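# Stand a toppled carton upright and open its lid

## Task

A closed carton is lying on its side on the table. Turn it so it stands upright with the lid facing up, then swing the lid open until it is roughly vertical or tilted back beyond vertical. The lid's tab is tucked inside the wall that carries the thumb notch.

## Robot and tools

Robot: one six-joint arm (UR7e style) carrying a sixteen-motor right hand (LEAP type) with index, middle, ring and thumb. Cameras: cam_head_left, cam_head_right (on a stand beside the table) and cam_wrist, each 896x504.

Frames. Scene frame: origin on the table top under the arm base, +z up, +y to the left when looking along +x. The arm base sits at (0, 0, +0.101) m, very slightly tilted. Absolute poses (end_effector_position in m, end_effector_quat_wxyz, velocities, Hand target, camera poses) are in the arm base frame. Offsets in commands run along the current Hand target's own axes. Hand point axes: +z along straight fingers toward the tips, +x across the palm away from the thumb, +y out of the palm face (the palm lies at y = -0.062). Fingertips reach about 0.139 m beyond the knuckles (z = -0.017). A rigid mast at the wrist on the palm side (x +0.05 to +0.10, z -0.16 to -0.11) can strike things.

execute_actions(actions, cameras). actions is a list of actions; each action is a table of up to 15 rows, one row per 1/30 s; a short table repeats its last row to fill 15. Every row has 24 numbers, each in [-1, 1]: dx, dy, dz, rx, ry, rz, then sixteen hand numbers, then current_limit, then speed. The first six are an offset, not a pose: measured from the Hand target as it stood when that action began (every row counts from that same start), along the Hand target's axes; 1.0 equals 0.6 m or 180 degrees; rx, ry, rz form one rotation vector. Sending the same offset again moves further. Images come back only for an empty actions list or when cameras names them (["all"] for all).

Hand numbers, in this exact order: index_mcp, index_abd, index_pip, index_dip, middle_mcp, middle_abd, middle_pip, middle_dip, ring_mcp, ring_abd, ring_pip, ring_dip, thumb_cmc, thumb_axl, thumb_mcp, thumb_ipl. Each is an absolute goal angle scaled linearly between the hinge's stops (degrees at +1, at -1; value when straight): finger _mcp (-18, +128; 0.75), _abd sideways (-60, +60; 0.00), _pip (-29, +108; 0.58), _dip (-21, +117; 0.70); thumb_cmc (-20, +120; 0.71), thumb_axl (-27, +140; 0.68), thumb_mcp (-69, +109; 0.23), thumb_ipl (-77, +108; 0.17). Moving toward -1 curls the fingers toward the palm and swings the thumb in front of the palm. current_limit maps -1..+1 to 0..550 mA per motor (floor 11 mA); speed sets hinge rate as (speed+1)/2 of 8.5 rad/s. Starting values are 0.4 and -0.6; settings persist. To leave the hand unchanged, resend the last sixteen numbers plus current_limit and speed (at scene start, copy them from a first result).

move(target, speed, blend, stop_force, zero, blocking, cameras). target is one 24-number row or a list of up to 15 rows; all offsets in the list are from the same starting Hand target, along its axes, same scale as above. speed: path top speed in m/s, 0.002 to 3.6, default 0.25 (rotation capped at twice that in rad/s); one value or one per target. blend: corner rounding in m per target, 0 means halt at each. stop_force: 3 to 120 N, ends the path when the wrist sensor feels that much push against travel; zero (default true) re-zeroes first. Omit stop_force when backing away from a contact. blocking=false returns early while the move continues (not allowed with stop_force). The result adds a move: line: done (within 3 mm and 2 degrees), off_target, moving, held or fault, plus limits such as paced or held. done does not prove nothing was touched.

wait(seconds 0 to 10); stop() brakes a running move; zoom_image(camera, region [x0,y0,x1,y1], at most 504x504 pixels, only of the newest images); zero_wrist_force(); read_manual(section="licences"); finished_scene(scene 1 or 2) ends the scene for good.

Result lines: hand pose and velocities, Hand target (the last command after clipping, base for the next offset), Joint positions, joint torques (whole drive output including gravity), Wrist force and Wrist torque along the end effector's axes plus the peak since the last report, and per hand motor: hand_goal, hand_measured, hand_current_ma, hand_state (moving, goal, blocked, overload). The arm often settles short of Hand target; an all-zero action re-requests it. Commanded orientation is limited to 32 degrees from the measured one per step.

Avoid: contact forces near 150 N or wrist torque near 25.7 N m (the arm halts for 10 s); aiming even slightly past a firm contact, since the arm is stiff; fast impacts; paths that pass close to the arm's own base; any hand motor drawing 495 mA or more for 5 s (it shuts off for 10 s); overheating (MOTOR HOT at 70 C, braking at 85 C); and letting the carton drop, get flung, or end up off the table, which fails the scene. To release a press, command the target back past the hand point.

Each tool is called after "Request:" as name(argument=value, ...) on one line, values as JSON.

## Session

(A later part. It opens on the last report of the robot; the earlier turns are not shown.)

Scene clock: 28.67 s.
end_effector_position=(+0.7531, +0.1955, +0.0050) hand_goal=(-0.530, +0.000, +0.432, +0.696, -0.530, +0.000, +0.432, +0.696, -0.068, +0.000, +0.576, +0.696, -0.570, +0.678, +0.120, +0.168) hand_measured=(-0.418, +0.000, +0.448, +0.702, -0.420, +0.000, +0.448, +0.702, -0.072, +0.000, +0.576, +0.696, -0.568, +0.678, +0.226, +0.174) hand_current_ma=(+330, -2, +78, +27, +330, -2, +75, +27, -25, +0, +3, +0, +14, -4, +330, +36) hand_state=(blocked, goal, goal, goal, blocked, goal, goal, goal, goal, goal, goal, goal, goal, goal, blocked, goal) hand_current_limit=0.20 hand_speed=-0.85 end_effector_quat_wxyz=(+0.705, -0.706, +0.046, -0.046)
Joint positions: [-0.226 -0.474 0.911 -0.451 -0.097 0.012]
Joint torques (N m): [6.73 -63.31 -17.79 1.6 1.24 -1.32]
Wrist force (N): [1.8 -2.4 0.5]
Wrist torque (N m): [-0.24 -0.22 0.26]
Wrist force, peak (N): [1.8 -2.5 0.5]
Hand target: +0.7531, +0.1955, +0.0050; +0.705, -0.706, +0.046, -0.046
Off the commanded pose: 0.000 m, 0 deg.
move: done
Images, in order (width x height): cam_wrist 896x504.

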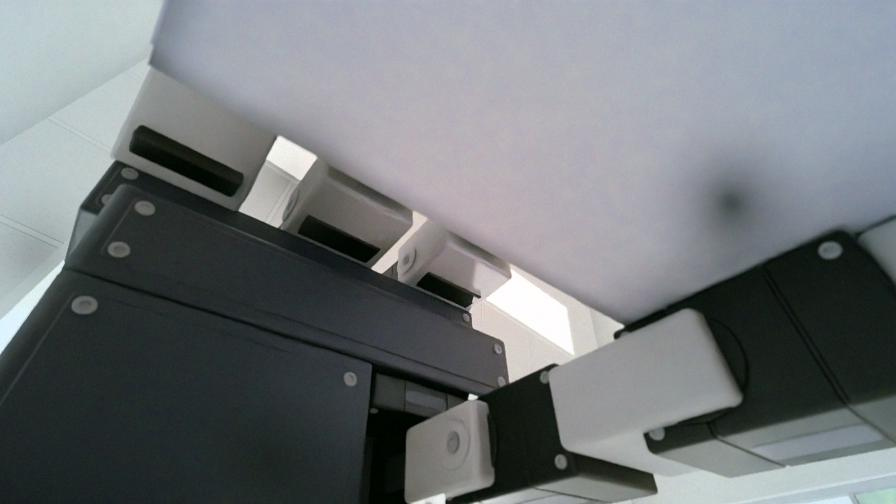

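Request:
move(target=[[-0.02,-0.1,0,0,0,0,-0.53,0,0.431,0.696,-0.53,0,0.431,0.696,-0.068,0,0.576,0.696,-0.571,0.678,0.12,0.168,0.2,-0.85],[-0.2472,-0.1,-0.0758,0,0,-0.5,-0.53,0,0.431,0.696,-0.53,0,0.431,0.696,-0.068,0,0.576,0.696,-0.571,0.678,0.12,0.168,0.2,-0.85]], speed=[0.2,0.4], blend=[0.02,0], cameras=["all"])

Request:
zoom_image(camera="cam_head_left", region=[395, 215, 525, 335])

Request:
zoom_image(camera="cam_head_right", region=[395, 215, 525, 335])

Scene clock: 31.80 s.
end_effector_position=(+0.6002, +0.1695, +0.0650) hand_goal=(-0.530, +0.000, +0.432, +0.696, -0.530, +0.000, +0.432, +0.696, -0.068, +0.000, +0.576, +0.696, -0.570, +0.678, +0.120, +0.168) hand_measured=(-0.420, -0.002, +0.452, +0.704, -0.430, -0.002, +0.450, +0.704, -0.070, +0.002, +0.576, +0.696, -0.556, +0.678, +0.226, +0.176) hand_current_ma=(+330, -8, +99, +42, +330, -7, +85, +37, -11, +6, +3, +0, +68, -4, +330, +46) hand_state=(blocked, goal, blocked, goal, blocked, goal, goal, goal, goal, goal, goal, goal, goal, goal, blocked, goal) hand_current_limit=0.20 hand_speed=-0.85 end_effector_quat_wxyz=(-0.466, +0.532, +0.467, +0.531)
Joint positions: [-0.373 -0.955 1.918 -0.968 -0.243 -1.566]
Joint torques (N m): [7 -45.67 -3.89 -1.13 1.16 -1.66]
Wrist force (N): [-0.1 -1.5 0.1]
Wrist torque (N m): [-0.28 -0.04 0.23]
Wrist force, peak (N): [2.1 2.8 0.1]
Hand target: +0.6001, +0.1696, +0.0650; -0.466, +0.531, +0.467, +0.531
Off the commanded pose: 0.000 m, 0 deg.
move: done

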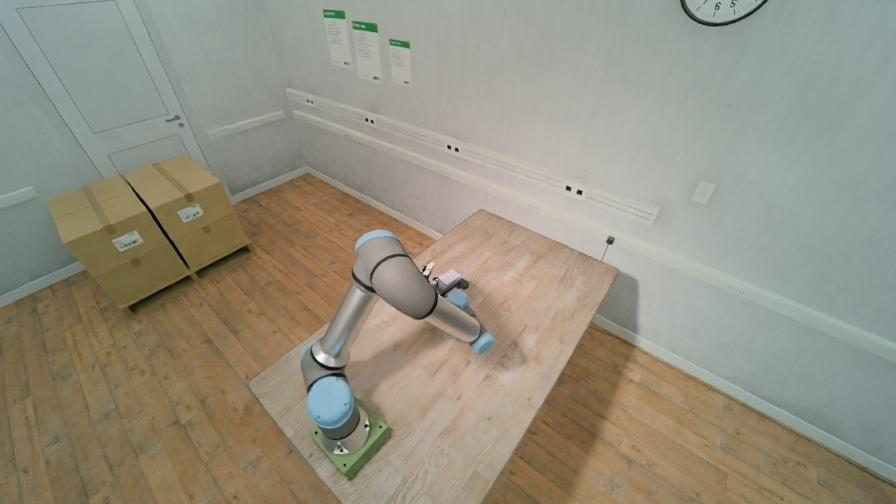

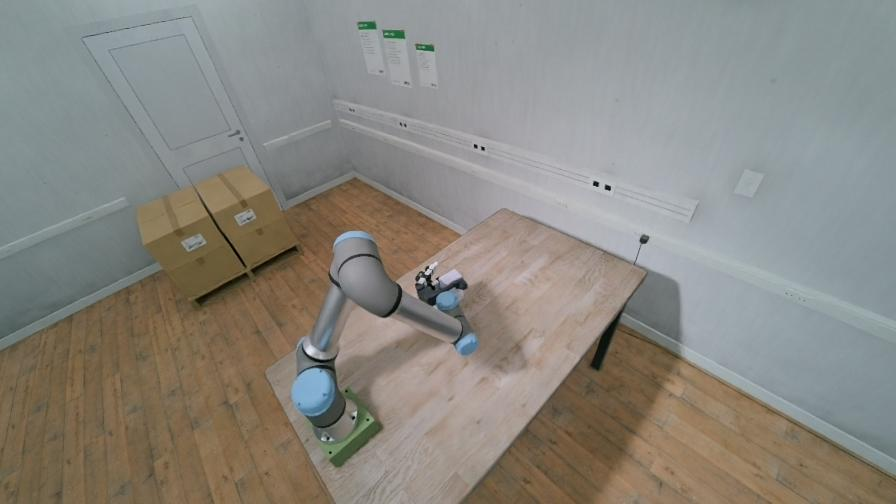

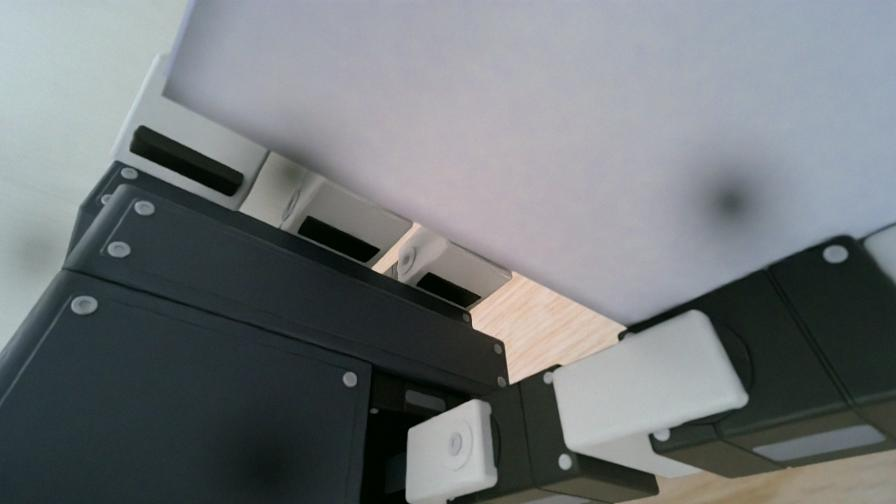

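Scaled by 3.877 from the camera's 896x504 image, which has a finer 1280x720 frame.

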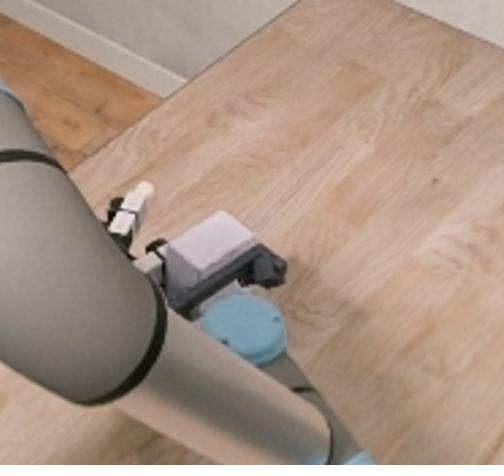

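Scaled by 3.877 from the camera's 896x504 image, which has a finer 1280x720 frame.

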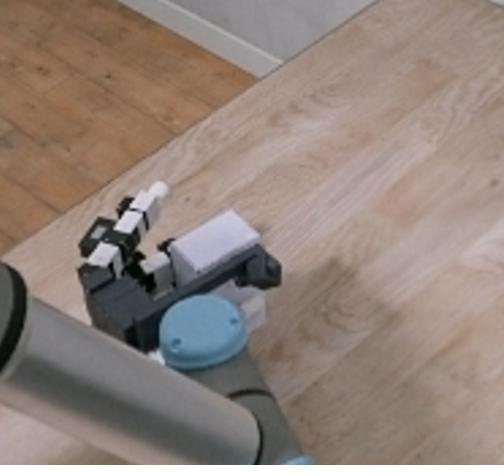

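Request:
move(target=[-0.1,0,0,0,0,0,-0.53,0,0.431,0.696,-0.53,0,0.431,0.696,-0.068,0,0.576,0.696,-0.571,0.678,0.12,0.168,0.2,-0.85], speed=0.2)

Request:
move(target=[-0.1,0,0,0,0,0,-0.53,0,0.431,0.696,-0.53,0,0.431,0.696,-0.068,0,0.576,0.696,-0.571,0.678,0.12,0.168,0.2,-0.85], speed=0.03, stop_force=4, cameras=["all"])

Request:
zoom_image(camera="cam_head_left", region=[395, 215, 525, 335])

Request:
zoom_image(camera="cam_head_right", region=[395, 215, 525, 335])

Scene clock: 32.83 s.
end_effector_position=(+0.6002, +0.1695, +0.0051) hand_goal=(-0.530, +0.000, +0.432, +0.696, -0.530, +0.000, +0.432, +0.696, -0.068, +0.000, +0.576, +0.696, -0.570, +0.678, +0.120, +0.168) hand_measured=(-0.420, -0.002, +0.452, +0.704, -0.430, -0.002, +0.450, +0.704, -0.070, +0.002, +0.576, +0.696, -0.556, +0.678, +0.224, +0.176) hand_current_ma=(+330, -7, +100, +43, +330, -5, +85, +37, -11, +8, +3, +0, +73, -4, +330, +46) hand_state=(blocked, goal, blocked, goal, blocked, goal, goal, goal, goal, goal, goal, goal, goal, goal, blocked, goal) hand_current_limit=0.20 hand_speed=-0.85 end_effector_quat_wxyz=(-0.466, +0.532, +0.467, +0.531)
Joint positions: [-0.373 -0.827 1.916 -1.094 -0.244 -1.566]
Joint torques (N m): [7.74 -34.05 -1.22 -0.37 1.4 -1.82]
Wrist force (N): [-0.2 -0.9 0.0]
Wrist torque (N m): [-0.21 -0.02 0.23]
Wrist force, peak (N): [1.3 -1.4 -0.1]
Hand target: +0.6001, +0.1695, +0.0050; -0.466, +0.531, +0.467, +0.531
Off the commanded pose: 0.000 m, 0 deg.
move: done

Scene clock: 34.13 s.
end_effector_position=(+0.6001, +0.1695, -0.0043) hand_goal=(-0.530, +0.000, +0.432, +0.696, -0.530, +0.000, +0.432, +0.696, -0.068, +0.000, +0.576, +0.696, -0.570, +0.678, +0.120, +0.168) hand_measured=(-0.422, -0.002, +0.454, +0.706, -0.430, -0.006, +0.460, +0.708, -0.070, +0.002, +0.576, +0.696, -0.568, +0.678, +0.222, +0.178) hand_current_ma=(+330, -9, +104, +44, +330, -21, +131, +58, -11, +9, +3, +0, +5, -4, +330, +65) hand_state=(blocked, goal, blocked, goal, blocked, goal, blocked, goal, goal, goal, goal, goal, goal, goal, blocked, goal) hand_current_limit=0.20 hand_speed=-0.85 end_effector_quat_wxyz=(-0.466, +0.531, +0.467, +0.531)
Joint positions: [-0.373 -0.806 1.914 -1.113 -0.244 -1.567]
Joint torques (N m): [6.03 -33.74 0.03 -0.92 0.42 -0.12]
Wrist force (N): [1.6 -0.7 0.3]
Wrist torque (N m): [-0.20 -0.16 0.21]
Wrist force, peak (N): [3.8 -1.3 1.6]
Hand target: +0.6001, +0.1695, -0.0043; -0.466, +0.531, +0.467, +0.531 (not the last commanded pose)
Off the commanded pose: 0.051 m, 0 deg.
move: contact

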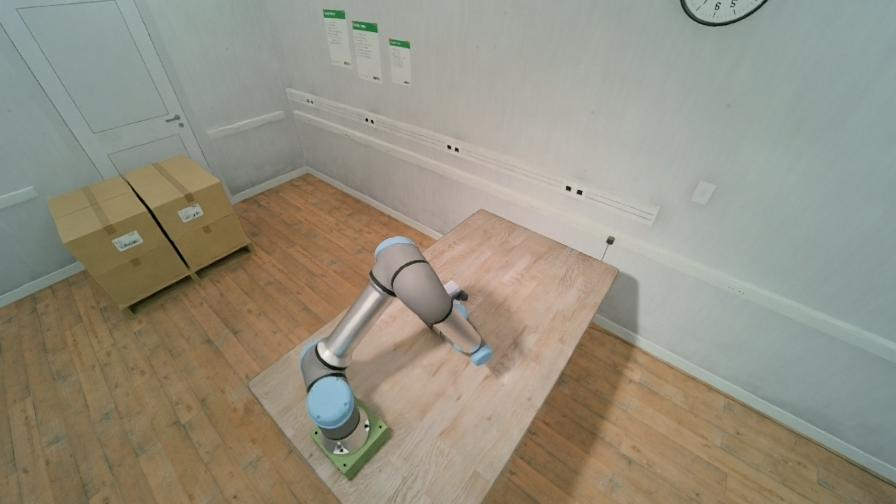

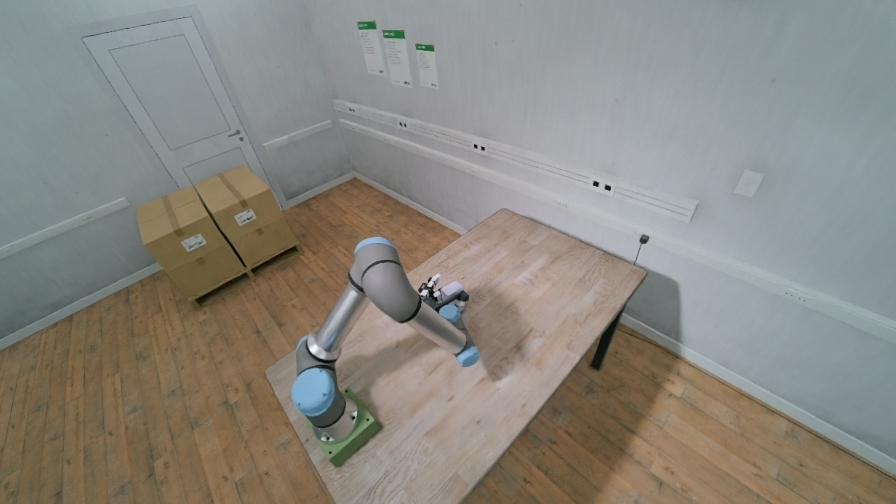

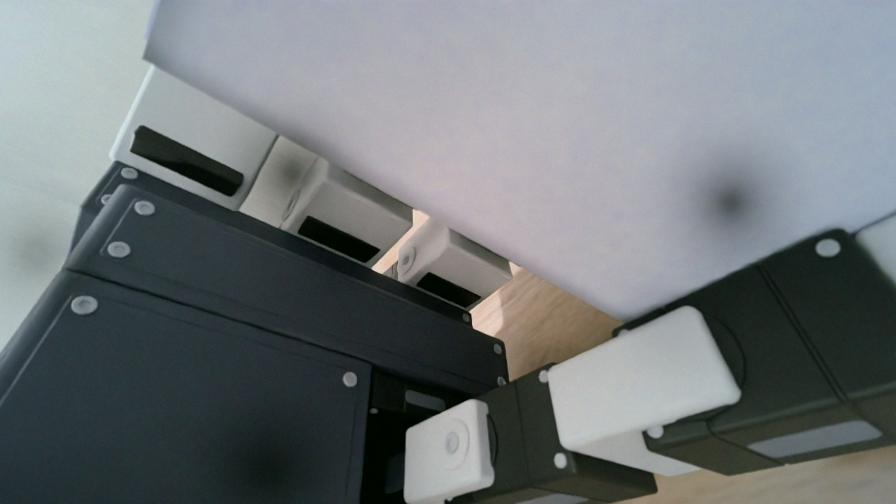

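Scaled by 3.877 from the camera's 896x504 image, which has a finer 1280x720 frame.

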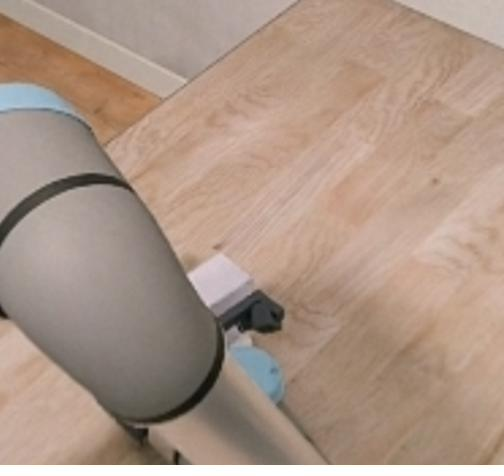

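Scaled by 3.877 from the camera's 896x504 image, which has a finer 1280x720 frame.

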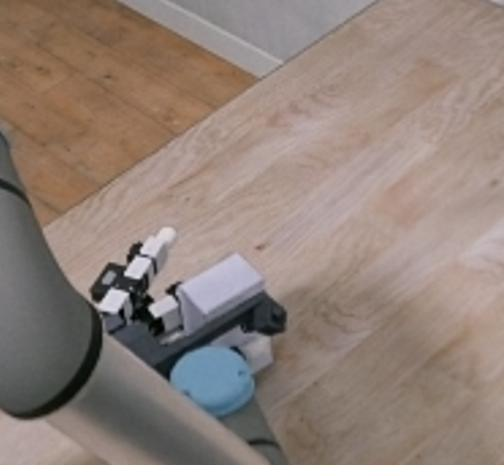

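Request:
move(target=[0,0,0,0,0,0,-0.53,0,0.431,0.696,-0.53,0,0.431,0.696,-0.068,0,0.21,0.333,-0.571,0.678,0.12,0.168,0.2,-0.7])

Request:
move(target=[0,0,0,0,0,0,-0.53,0,0.431,0.696,-0.53,0,0.431,0.696,-0.068,0,-0.095,0.333,-0.571,0.678,0.12,0.168,0.2,-0.9], cameras=["all"])

Request:
zoom_image(camera="cam_head_right", region=[415, 265, 475, 325])

Scene clock: 35.23 s.
end_effector_position=(+0.6001, +0.1695, -0.0043) hand_goal=(-0.530, +0.000, +0.432, +0.696, -0.530, +0.000, +0.432, +0.696, -0.068, +0.000, +0.210, +0.334, -0.570, +0.678, +0.120, +0.168) hand_measured=(-0.422, -0.002, +0.454, +0.706, -0.430, -0.006, +0.460, +0.708, -0.070, +0.002, +0.212, +0.338, -0.568, +0.678, +0.222, +0.178) hand_current_ma=(+330, -9, +104, +44, +330, -21, +131, +58, -10, +9, +13, +15, +5, -4, +330, +65) hand_state=(blocked, goal, blocked, goal, blocked, goal, blocked, goal, goal, goal, goal, goal, goal, goal, blocked, goal) hand_current_limit=0.20 hand_speed=-0.70 end_effector_quat_wxyz=(-0.466, +0.531, +0.467, +0.531)
Joint positions: [-0.373 -0.806 1.914 -1.113 -0.244 -1.567]
Joint torques (N m): [6.55 -34.44 -0.12 -0.95 0.46 -0.23]
Wrist force (N): [1.4 -0.7 0.5]
Wrist torque (N m): [-0.21 -0.13 0.20]
Wrist force, peak (N): [1.8 -0.7 0.4]
Hand target: +0.6001, +0.1695, -0.0043; -0.466, +0.531, +0.467, +0.531
Off the commanded pose: 0.000 m, 0 deg.
move: done

Scene clock: 36.33 s.
end_effector_position=(+0.6001, +0.1695, -0.0043) hand_goal=(-0.530, +0.000, +0.432, +0.696, -0.530, +0.000, +0.432, +0.696, -0.068, +0.000, -0.094, +0.334, -0.570, +0.678, +0.120, +0.168) hand_measured=(-0.422, -0.006, +0.454, +0.706, -0.434, -0.008, +0.460, +0.708, -0.054, +0.002, -0.062, +0.340, -0.568, +0.678, +0.222, +0.180) hand_current_ma=(+330, -21, +104, +44, +330, -32, +131, +58, +72, +9, +154, +28, +5, -4, +330, +80) hand_state=(blocked, goal, blocked, goal, blocked, goal, blocked, goal, goal, goal, blocked, goal, goal, goal, blocked, goal) hand_current_limit=0.20 hand_speed=-0.90 end_effector_quat_wxyz=(-0.466, +0.531, +0.467, +0.531)
Joint positions: [-0.373 -0.806 1.914 -1.113 -0.244 -1.567]
Joint torques (N m): [6.68 -33.45 -0.26 -0.81 0.56 -0.17]
Wrist force (N): [2.0 -1.5 -0.2]
Wrist torque (N m): [-0.29 -0.21 0.24]
Wrist force, peak (N): [2.1 -1.8 -0.3]
Hand target: +0.6001, +0.1695, -0.0043; -0.466, +0.531, +0.467, +0.531
Off the commanded pose: 0.000 m, 0 deg.
move: done

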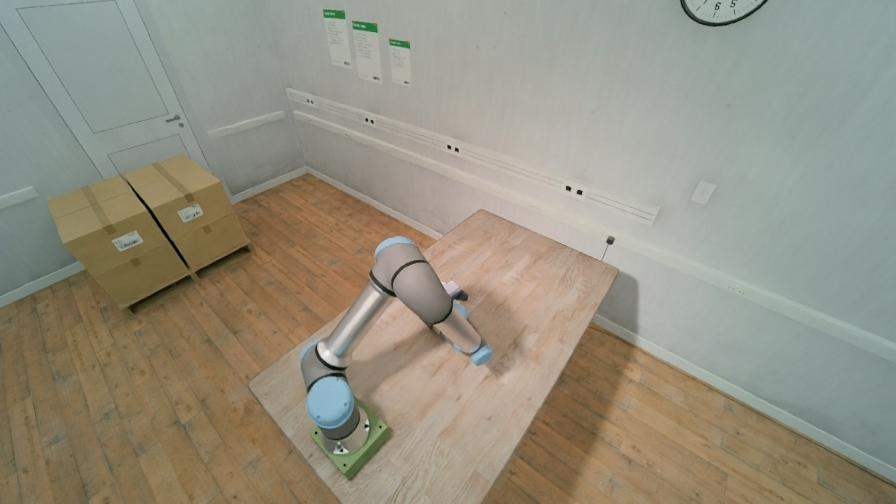

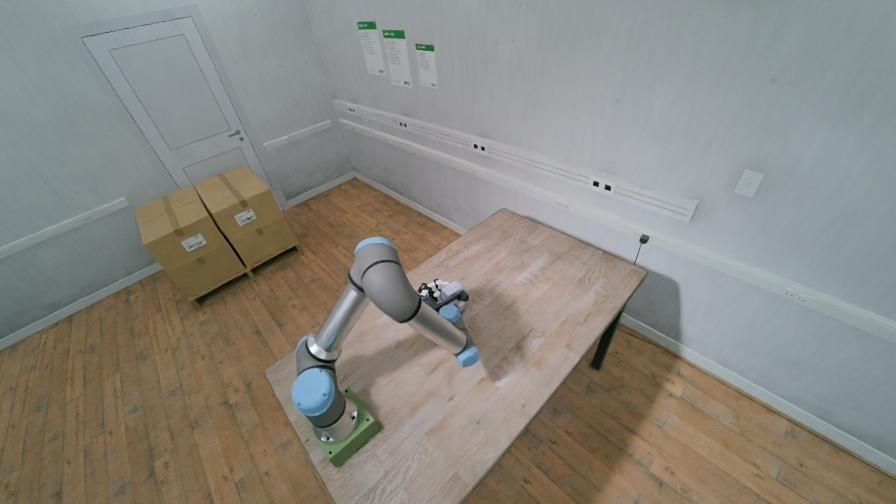

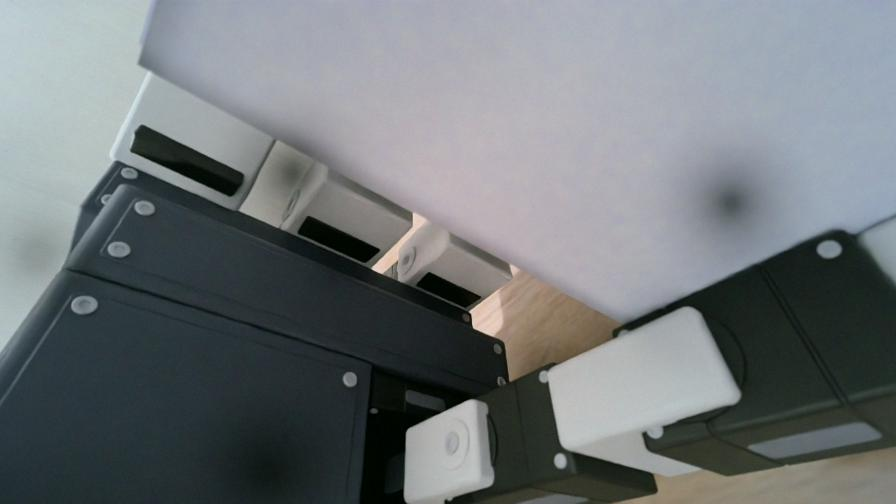

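Scaled by 8.400 from the camera's 896x504 image, which has a finer 1280x720 frame.

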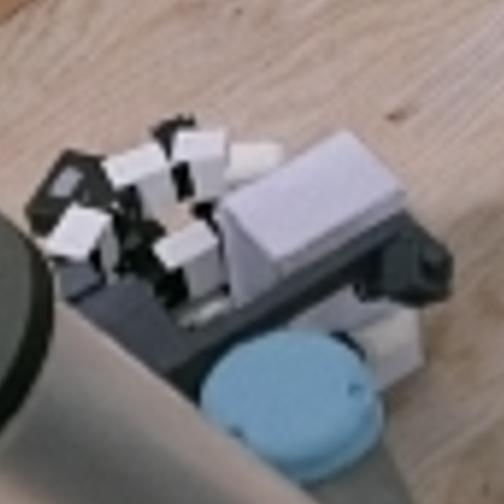

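Request:
move(target=[0,0,0,0,0,0,-0.53,0,0.431,0.696,-0.53,0,0.431,0.696,-0.068,-0.35,-0.11,0.333,-0.571,0.678,0.12,0.168,0.2,-0.9], cameras=["cam_head_right","cam_head_left","cam_wrist"])

Request:
zoom_image(camera="cam_head_right", region=[415, 265, 475, 325])

Scene clock: 37.60 s.
end_effector_position=(+0.6001, +0.1695, -0.0043) hand_goal=(-0.530, +0.000, +0.432, +0.696, -0.530, +0.000, +0.432, +0.696, -0.068, -0.350, -0.110, +0.334, -0.570, +0.678, +0.120, +0.168) hand_measured=(-0.424, -0.012, +0.454, +0.706, -0.436, -0.010, +0.460, +0.708, -0.066, -0.340, -0.108, +0.336, -0.568, +0.678, +0.222, +0.180) hand_current_ma=(+330, -48, +106, +46, +330, -38, +131, +58, +14, +42, +11, +14, +5, -4, +330, +80) hand_state=(blocked, goal, blocked, goal, blocked, goal, blocked, goal, goal, goal, goal, goal, goal, goal, blocked, goal) hand_current_limit=0.20 hand_speed=-0.90 end_effector_quat_wxyz=(-0.466, +0.531, +0.467, +0.531)
Joint positions: [-0.373 -0.806 1.914 -1.113 -0.244 -1.567]
Joint torques (N m): [6.43 -33.57 -0.78 -0.77 0.41 -0.21]
Wrist force (N): [1.5 -1.4 0.0]
Wrist torque (N m): [-0.25 -0.13 0.20]
Wrist force, peak (N): [2.0 -1.7 0.0]
Hand target: +0.6001, +0.1695, -0.0043; -0.466, +0.531, +0.467, +0.531
Off the commanded pose: 0.000 m, 0 deg.
move: done

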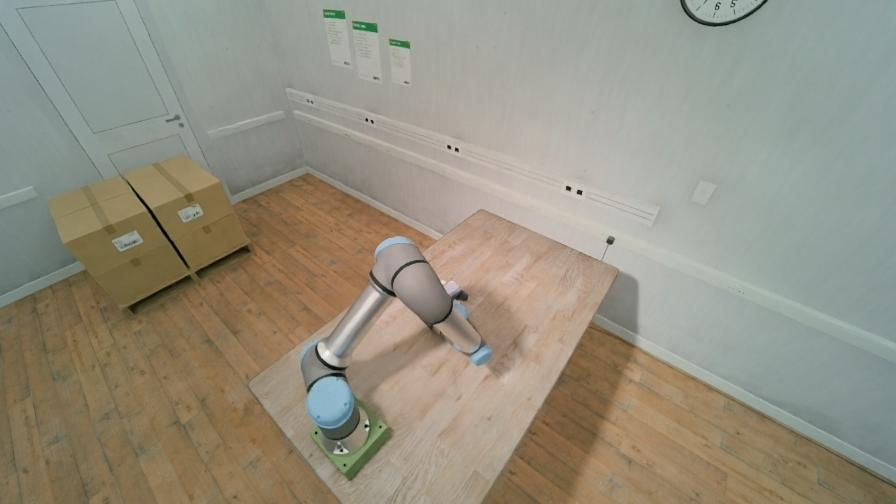

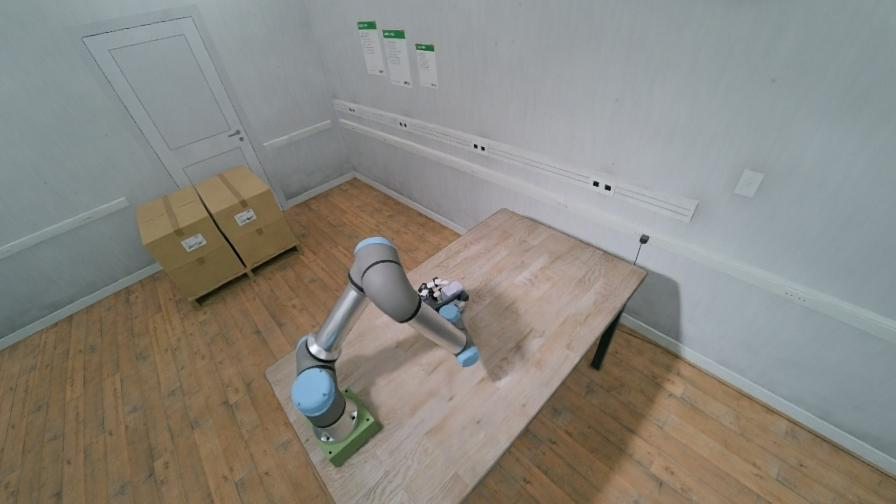

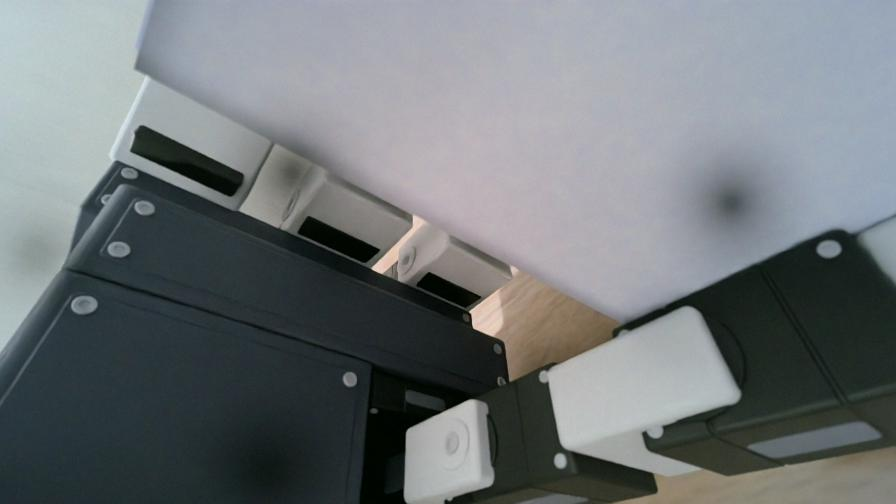

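Scaled by 8.400 from the camera's 896x504 image, which has a finer 1280x720 frame.

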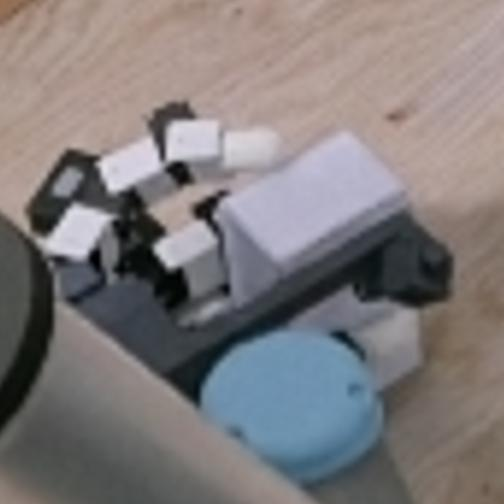

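Request:
move(target=[0,0,0,0,0,0,-0.53,0,0.431,0.696,-0.53,0,0.431,0.696,-0.068,0.14,0.21,0.333,-0.571,0.678,0.12,0.168,0.2,-0.7])

Request:
move(target=[0,0,0,0,0,0,-0.53,0,0.431,0.696,-0.53,0,0.431,0.696,-0.068,0.14,-0.2,0.333,-0.571,0.678,0.12,0.168,0.2,-0.9])

Request:
move(target=[0,0,0,0,0,0,-0.53,0,0.431,0.696,-0.53,0,0.431,0.696,-0.068,-0.15,-0.2,0.333,-0.571,0.678,0.12,0.168,0.2,-0.95], cameras=["cam_head_right","cam_head_left","cam_wrist"])

Request:
zoom_image(camera="cam_head_right", region=[415, 265, 475, 325])

Scene clock: 38.63 s.
end_effector_position=(+0.6001, +0.1695, -0.0043) hand_goal=(-0.530, +0.000, +0.432, +0.696, -0.530, +0.000, +0.432, +0.696, -0.068, +0.140, +0.210, +0.334, -0.570, +0.678, +0.120, +0.168) hand_measured=(-0.424, -0.012, +0.454, +0.706, -0.436, -0.010, +0.460, +0.708, -0.066, +0.142, +0.208, +0.336, -0.568, +0.678, +0.222, +0.180) hand_current_ma=(+330, -48, +106, +46, +330, -38, +131, +58, +13, +5, -12, +14, +5, -4, +330, +80) hand_state=(blocked, goal, blocked, goal, blocked, goal, blocked, goal, goal, goal, goal, goal, goal, goal, blocked, goal) hand_current_limit=0.20 hand_speed=-0.70 end_effector_quat_wxyz=(-0.466, +0.531, +0.467, +0.531)
Joint positions: [-0.373 -0.806 1.914 -1.113 -0.244 -1.567]
Joint torques (N m): [6.32 -34.46 -1.72 -0.9 0.46 -0.17]
Wrist force (N): [1.7 -1.5 0.2]
Wrist torque (N m): [-0.29 -0.15 0.21]
Wrist force, peak (N): [2.0 -1.5 0.4]
Hand target: +0.6001, +0.1695, -0.0043; -0.466, +0.531, +0.467, +0.531
Off the commanded pose: 0.000 m, 0 deg.
move: done

Scene clock: 39.93 s.
end_effector_position=(+0.6001, +0.1695, -0.0043) hand_goal=(-0.530, +0.000, +0.432, +0.696, -0.530, +0.000, +0.432, +0.696, -0.068, +0.140, -0.200, +0.334, -0.570, +0.678, +0.120, +0.168) hand_measured=(-0.424, -0.012, +0.454, +0.706, -0.438, -0.010, +0.460, +0.708, -0.036, +0.142, -0.102, +0.350, -0.568, +0.676, +0.222, +0.180) hand_current_ma=(+330, -50, +106, +46, +330, -41, +131, +58, +167, +5, +330, +82, +5, -8, +330, +80) hand_state=(blocked, goal, blocked, goal, blocked, goal, blocked, goal, blocked, goal, blocked, goal, goal, goal, blocked, goal) hand_current_limit=0.20 hand_speed=-0.90 end_effector_quat_wxyz=(-0.466, +0.531, +0.467, +0.531)
Joint positions: [-0.373 -0.806 1.914 -1.113 -0.244 -1.567]
Joint torques (N m): [6.24 -34.09 -2.95 -0.75 0.47 -0.1]
Wrist force (N): [1.8 -1.0 -0.6]
Wrist torque (N m): [-0.25 -0.24 0.27]
Wrist force, peak (N): [2.1 -1.3 -0.7]
Hand target: +0.6001, +0.1695, -0.0043; -0.466, +0.531, +0.467, +0.531
Off the commanded pose: 0.000 m, 0 deg.
move: done

Scene clock: 41.60 s.
end_effector_position=(+0.6001, +0.1695, -0.0043) hand_goal=(-0.530, +0.000, +0.432, +0.696, -0.530, +0.000, +0.432, +0.696, -0.068, -0.150, -0.200, +0.334, -0.570, +0.678, +0.120, +0.168) hand_measured=(-0.424, -0.020, +0.456, +0.706, -0.448, -0.010, +0.460, +0.708, -0.036, -0.126, -0.168, +0.350, -0.568, +0.676, +0.222, +0.180) hand_current_ma=(+330, -84, +116, +50, +330, -43, +131, +58, +167, +101, +157, +82, +9, -10, +330, +80) hand_state=(blocked, goal, blocked, goal, blocked, goal, blocked, goal, blocked, blocked, blocked, goal, goal, goal, blocked, goal) hand_current_limit=0.20 hand_speed=-0.95 end_effector_quat_wxyz=(-0.466, +0.531, +0.467, +0.531)
Joint positions: [-0.373 -0.806 1.914 -1.113 -0.244 -1.567]
Joint torques (N m): [6.28 -34.43 -4.03 -0.59 0.32 -0.16]
Wrist force (N): [1.5 -1.4 -0.5]
Wrist torque (N m): [-0.29 -0.18 0.22]
Wrist force, peak (N): [1.7 -1.7 -0.5]
Hand target: +0.6001, +0.1695, -0.0043; -0.466, +0.531, +0.467, +0.531
Off the commanded pose: 0.000 m, 0 deg.
move: done

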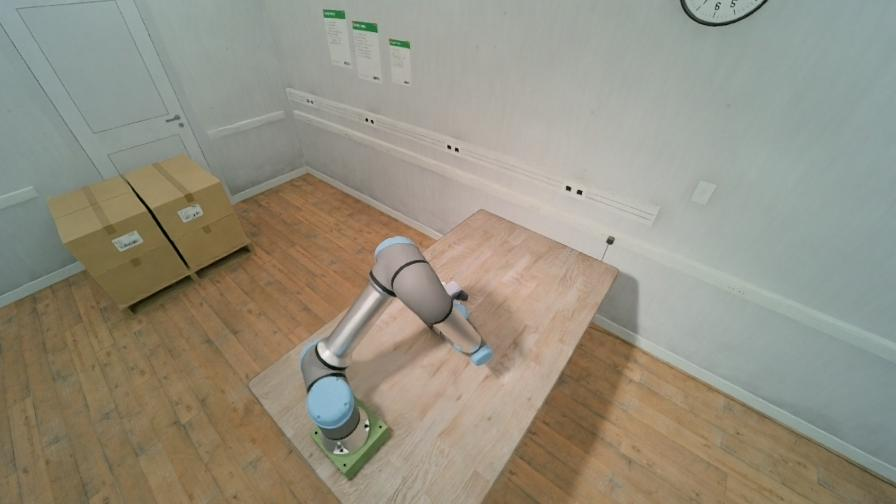

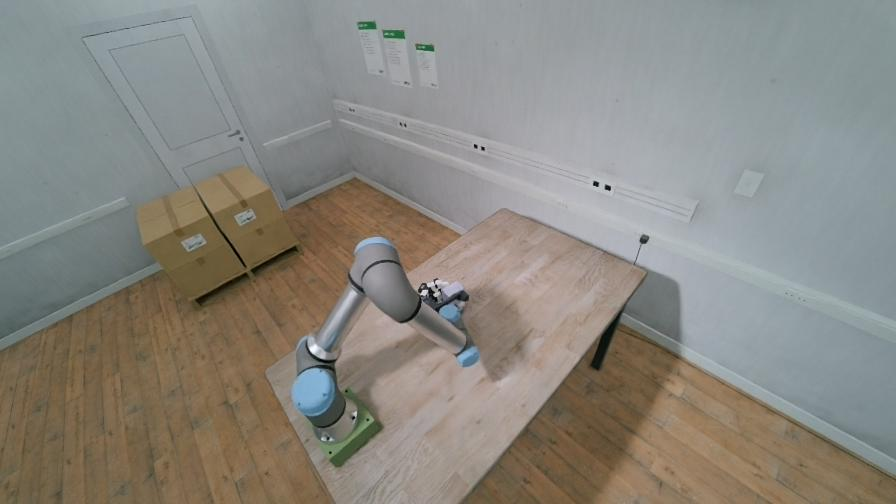

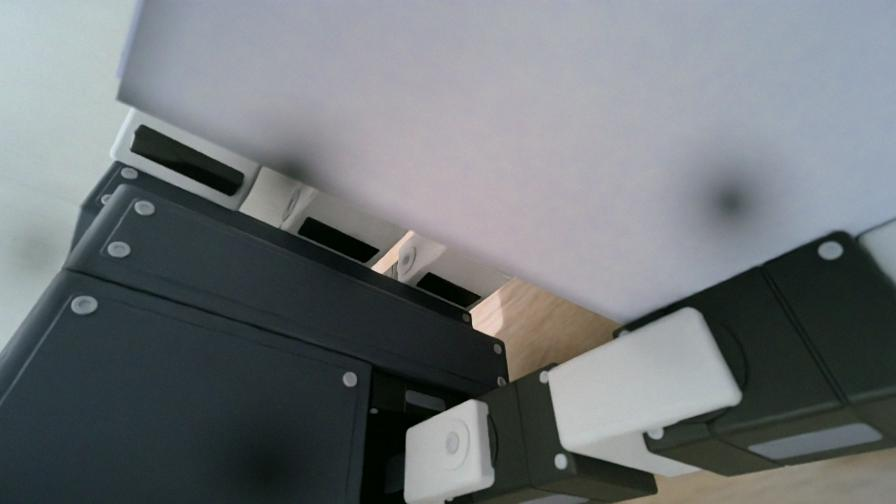

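Scaled by 8.400 from the camera's 896x504 image, which has a finer 1280x720 frame.

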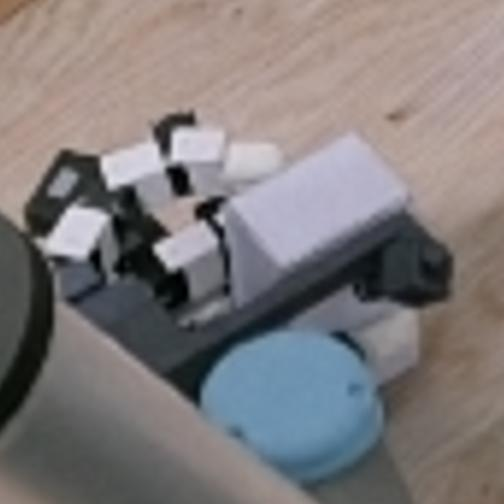

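Request:
move(target=[0,0,0,0,0,0,-0.56,0,0.431,0.696,-0.56,0,0.431,0.696,-0.068,-0.4,-0.2,0.333,-0.571,0.678,0.08,0.168,0.55,-0.95], cameras=["cam_head_right","cam_wrist"])

Request:
zoom_image(camera="cam_head_right", region=[415, 265, 475, 325])

Scene clock: 43.60 s.
end_effector_position=(+0.6001, +0.1695, -0.0043) hand_goal=(-0.560, +0.000, +0.432, +0.696, -0.560, +0.000, +0.432, +0.696, -0.068, -0.400, -0.200, +0.334, -0.570, +0.678, +0.080, +0.168) hand_measured=(-0.424, -0.020, +0.456, +0.706, -0.450, -0.010, +0.460, +0.708, -0.060, -0.392, -0.194, +0.340, -0.568, +0.676, +0.222, +0.180) hand_current_ma=(+426, -84, +119, +50, +426, -43, +132, +58, +45, +33, +31, +27, +9, -10, +426, +82) hand_state=(blocked, goal, blocked, goal, blocked, goal, blocked, goal, goal, goal, goal, goal, goal, goal, blocked, goal) hand_current_limit=0.55 hand_speed=-0.95 end_effector_quat_wxyz=(-0.466, +0.531, +0.467, +0.531)
Joint positions: [-0.373 -0.806 1.914 -1.113 -0.244 -1.567]
Joint torques (N m): [6.27 -34.53 -4.34 -0.57 0.26 -0.07]
Wrist force (N): [1.9 -1.6 0.4]
Wrist torque (N m): [-0.28 -0.17 0.21]
Wrist force, peak (N): [2.1 -1.7 0.7]
Hand target: +0.6001, +0.1695, -0.0043; -0.466, +0.531, +0.467, +0.531
Off the commanded pose: 0.000 m, 0 deg.
move: done
Images, in order (width x height): cam_head_right 896x504, cam_wrist 896x504.

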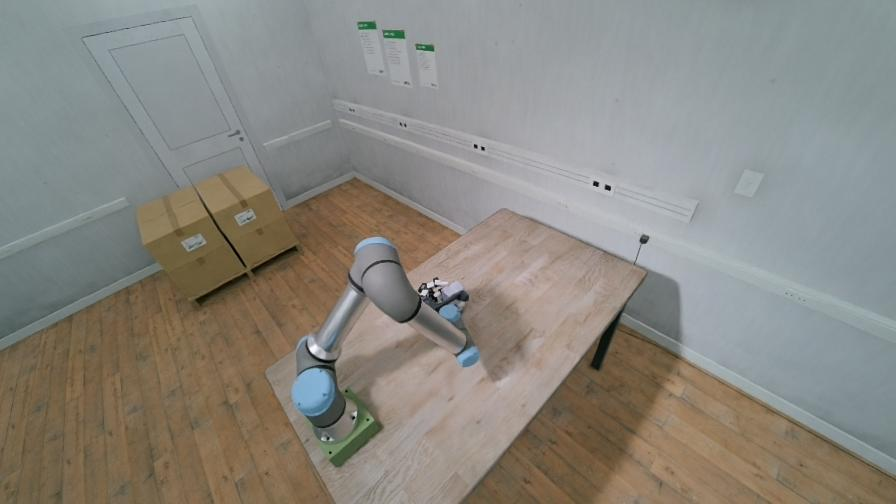

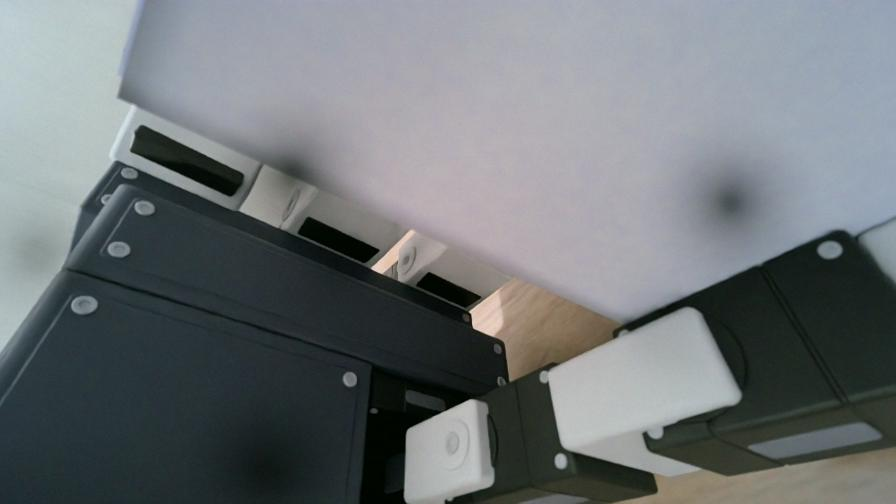

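Scaled by 8.400 from the camera's 896x504 image, which has a finer 1280x720 frame.

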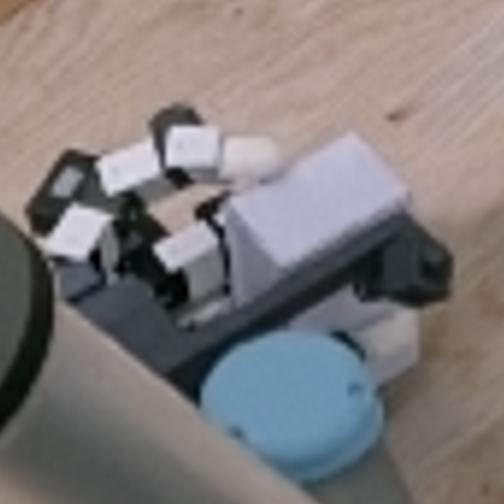

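Request:
move(target=[0,0,0,0,0,0,-0.55,0,0.431,0.696,-0.55,0,0.431,0.696,-0.205,0.075,0.4,0.478,-0.571,0.678,0.1,0.168,0.3,-0.7])

Request:
move(target=[0,0,0,0,0,0,-0.55,0,0.431,0.696,-0.55,0,0.431,0.696,-0.205,0.075,0.05,0.478,-0.571,0.678,0.1,0.168,0.3,-0.9], cameras=["cam_head_right","cam_wrist"])

Request:
zoom_image(camera="cam_head_right", region=[415, 265, 475, 325])

Scene clock: 44.70 s.
end_effector_position=(+0.6001, +0.1695, -0.0043) hand_goal=(-0.550, +0.000, +0.432, +0.696, -0.550, +0.000, +0.432, +0.696, -0.204, +0.076, +0.400, +0.478, -0.570, +0.678, +0.100, +0.168) hand_measured=(-0.424, -0.010, +0.458, +0.708, -0.450, -0.002, +0.464, +0.712, -0.204, +0.078, +0.398, +0.474, -0.568, +0.676, +0.222, +0.182) hand_current_ma=(+358, -42, +123, +53, +358, -5, +159, +73, +0, +6, -13, -14, +7, -10, +358, +87) hand_state=(blocked, goal, blocked, goal, blocked, goal, blocked, goal, goal, goal, goal, goal, goal, goal, blocked, goal) hand_current_limit=0.30 hand_speed=-0.70 end_effector_quat_wxyz=(-0.466, +0.531, +0.467, +0.531)
Joint positions: [-0.373 -0.806 1.914 -1.113 -0.244 -1.567]
Joint torques (N m): [5.13 -34.55 -5.26 -0.38 0.28 -0.12]
Wrist force (N): [1.8 -2.0 0.4]
Wrist torque (N m): [-0.32 -0.16 0.19]
Wrist force, peak (N): [4.6 -0.6 1.7]
Hand target: +0.6001, +0.1695, -0.0043; -0.466, +0.531, +0.467, +0.531
Off the commanded pose: 0.000 m, 0 deg.
move: done

Scene clock: 45.93 s.
end_effector_position=(+0.6001, +0.1695, -0.0043) hand_goal=(-0.550, +0.000, +0.432, +0.696, -0.550, +0.000, +0.432, +0.696, -0.204, +0.076, +0.050, +0.478, -0.570, +0.678, +0.100, +0.168) hand_measured=(-0.426, -0.012, +0.458, +0.708, -0.450, -0.002, +0.464, +0.712, -0.190, +0.078, +0.080, +0.484, -0.568, +0.676, +0.222, +0.182) hand_current_ma=(+358, -48, +123, +53, +358, -11, +159, +73, +73, +6, +150, +27, +7, -10, +357, +94) hand_state=(blocked, goal, blocked, goal, blocked, goal, blocked, goal, goal, goal, blocked, goal, goal, goal, blocked, goal) hand_current_limit=0.30 hand_speed=-0.90 end_effector_quat_wxyz=(-0.466, +0.531, +0.467, +0.531)
Joint positions: [-0.373 -0.806 1.914 -1.113 -0.244 -1.567]
Joint torques (N m): [3.33 -34.66 -6.23 -0.51 0.28 0.02]
Wrist force (N): [1.7 -2.0 -0.2]
Wrist torque (N m): [-0.34 -0.18 0.23]
Wrist force, peak (N): [2.1 -2.2 0.1]
Hand target: +0.6001, +0.1695, -0.0043; -0.466, +0.531, +0.467, +0.531
Off the commanded pose: 0.000 m, 0 deg.
move: done
Images, in order (width x height): cam_head_right 896x504, cam_wrist 896x504.

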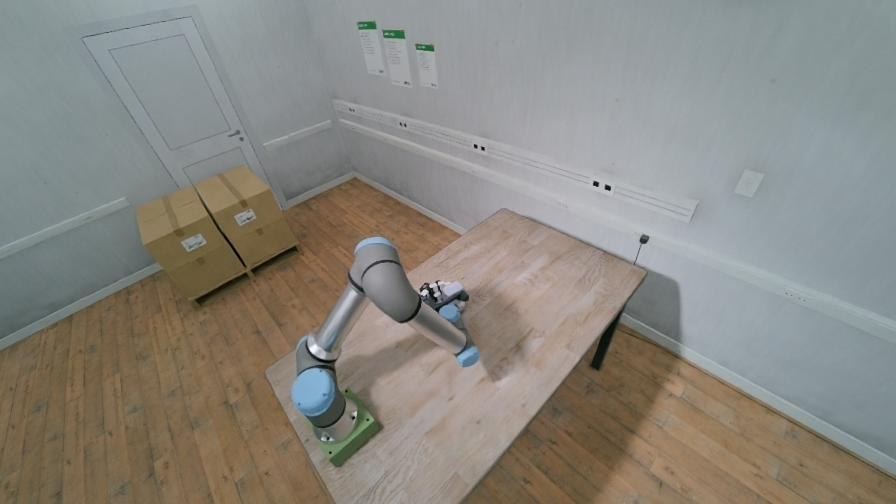

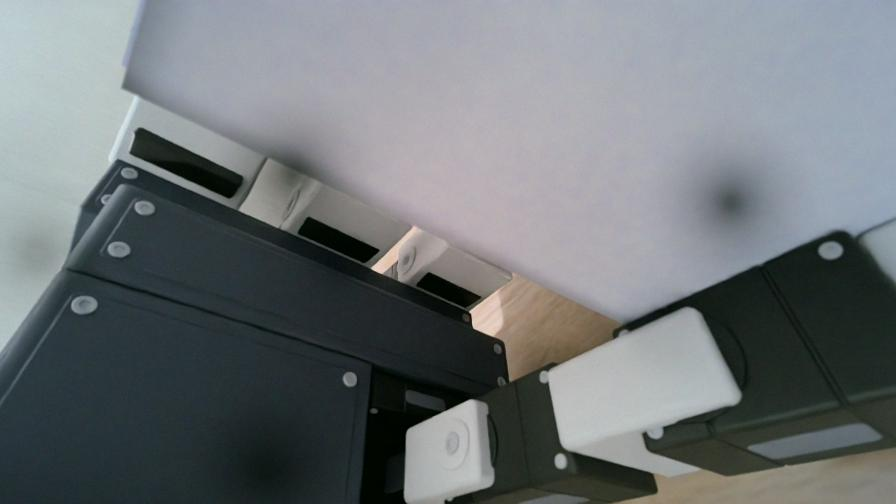

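Scaled by 8.400 from the camera's 896x504 image, which has a finer 1280x720 frame.

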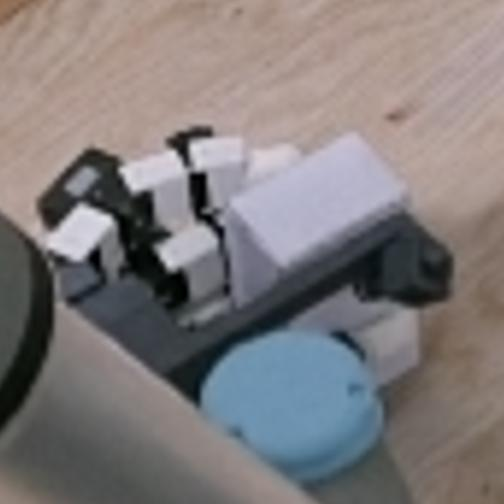

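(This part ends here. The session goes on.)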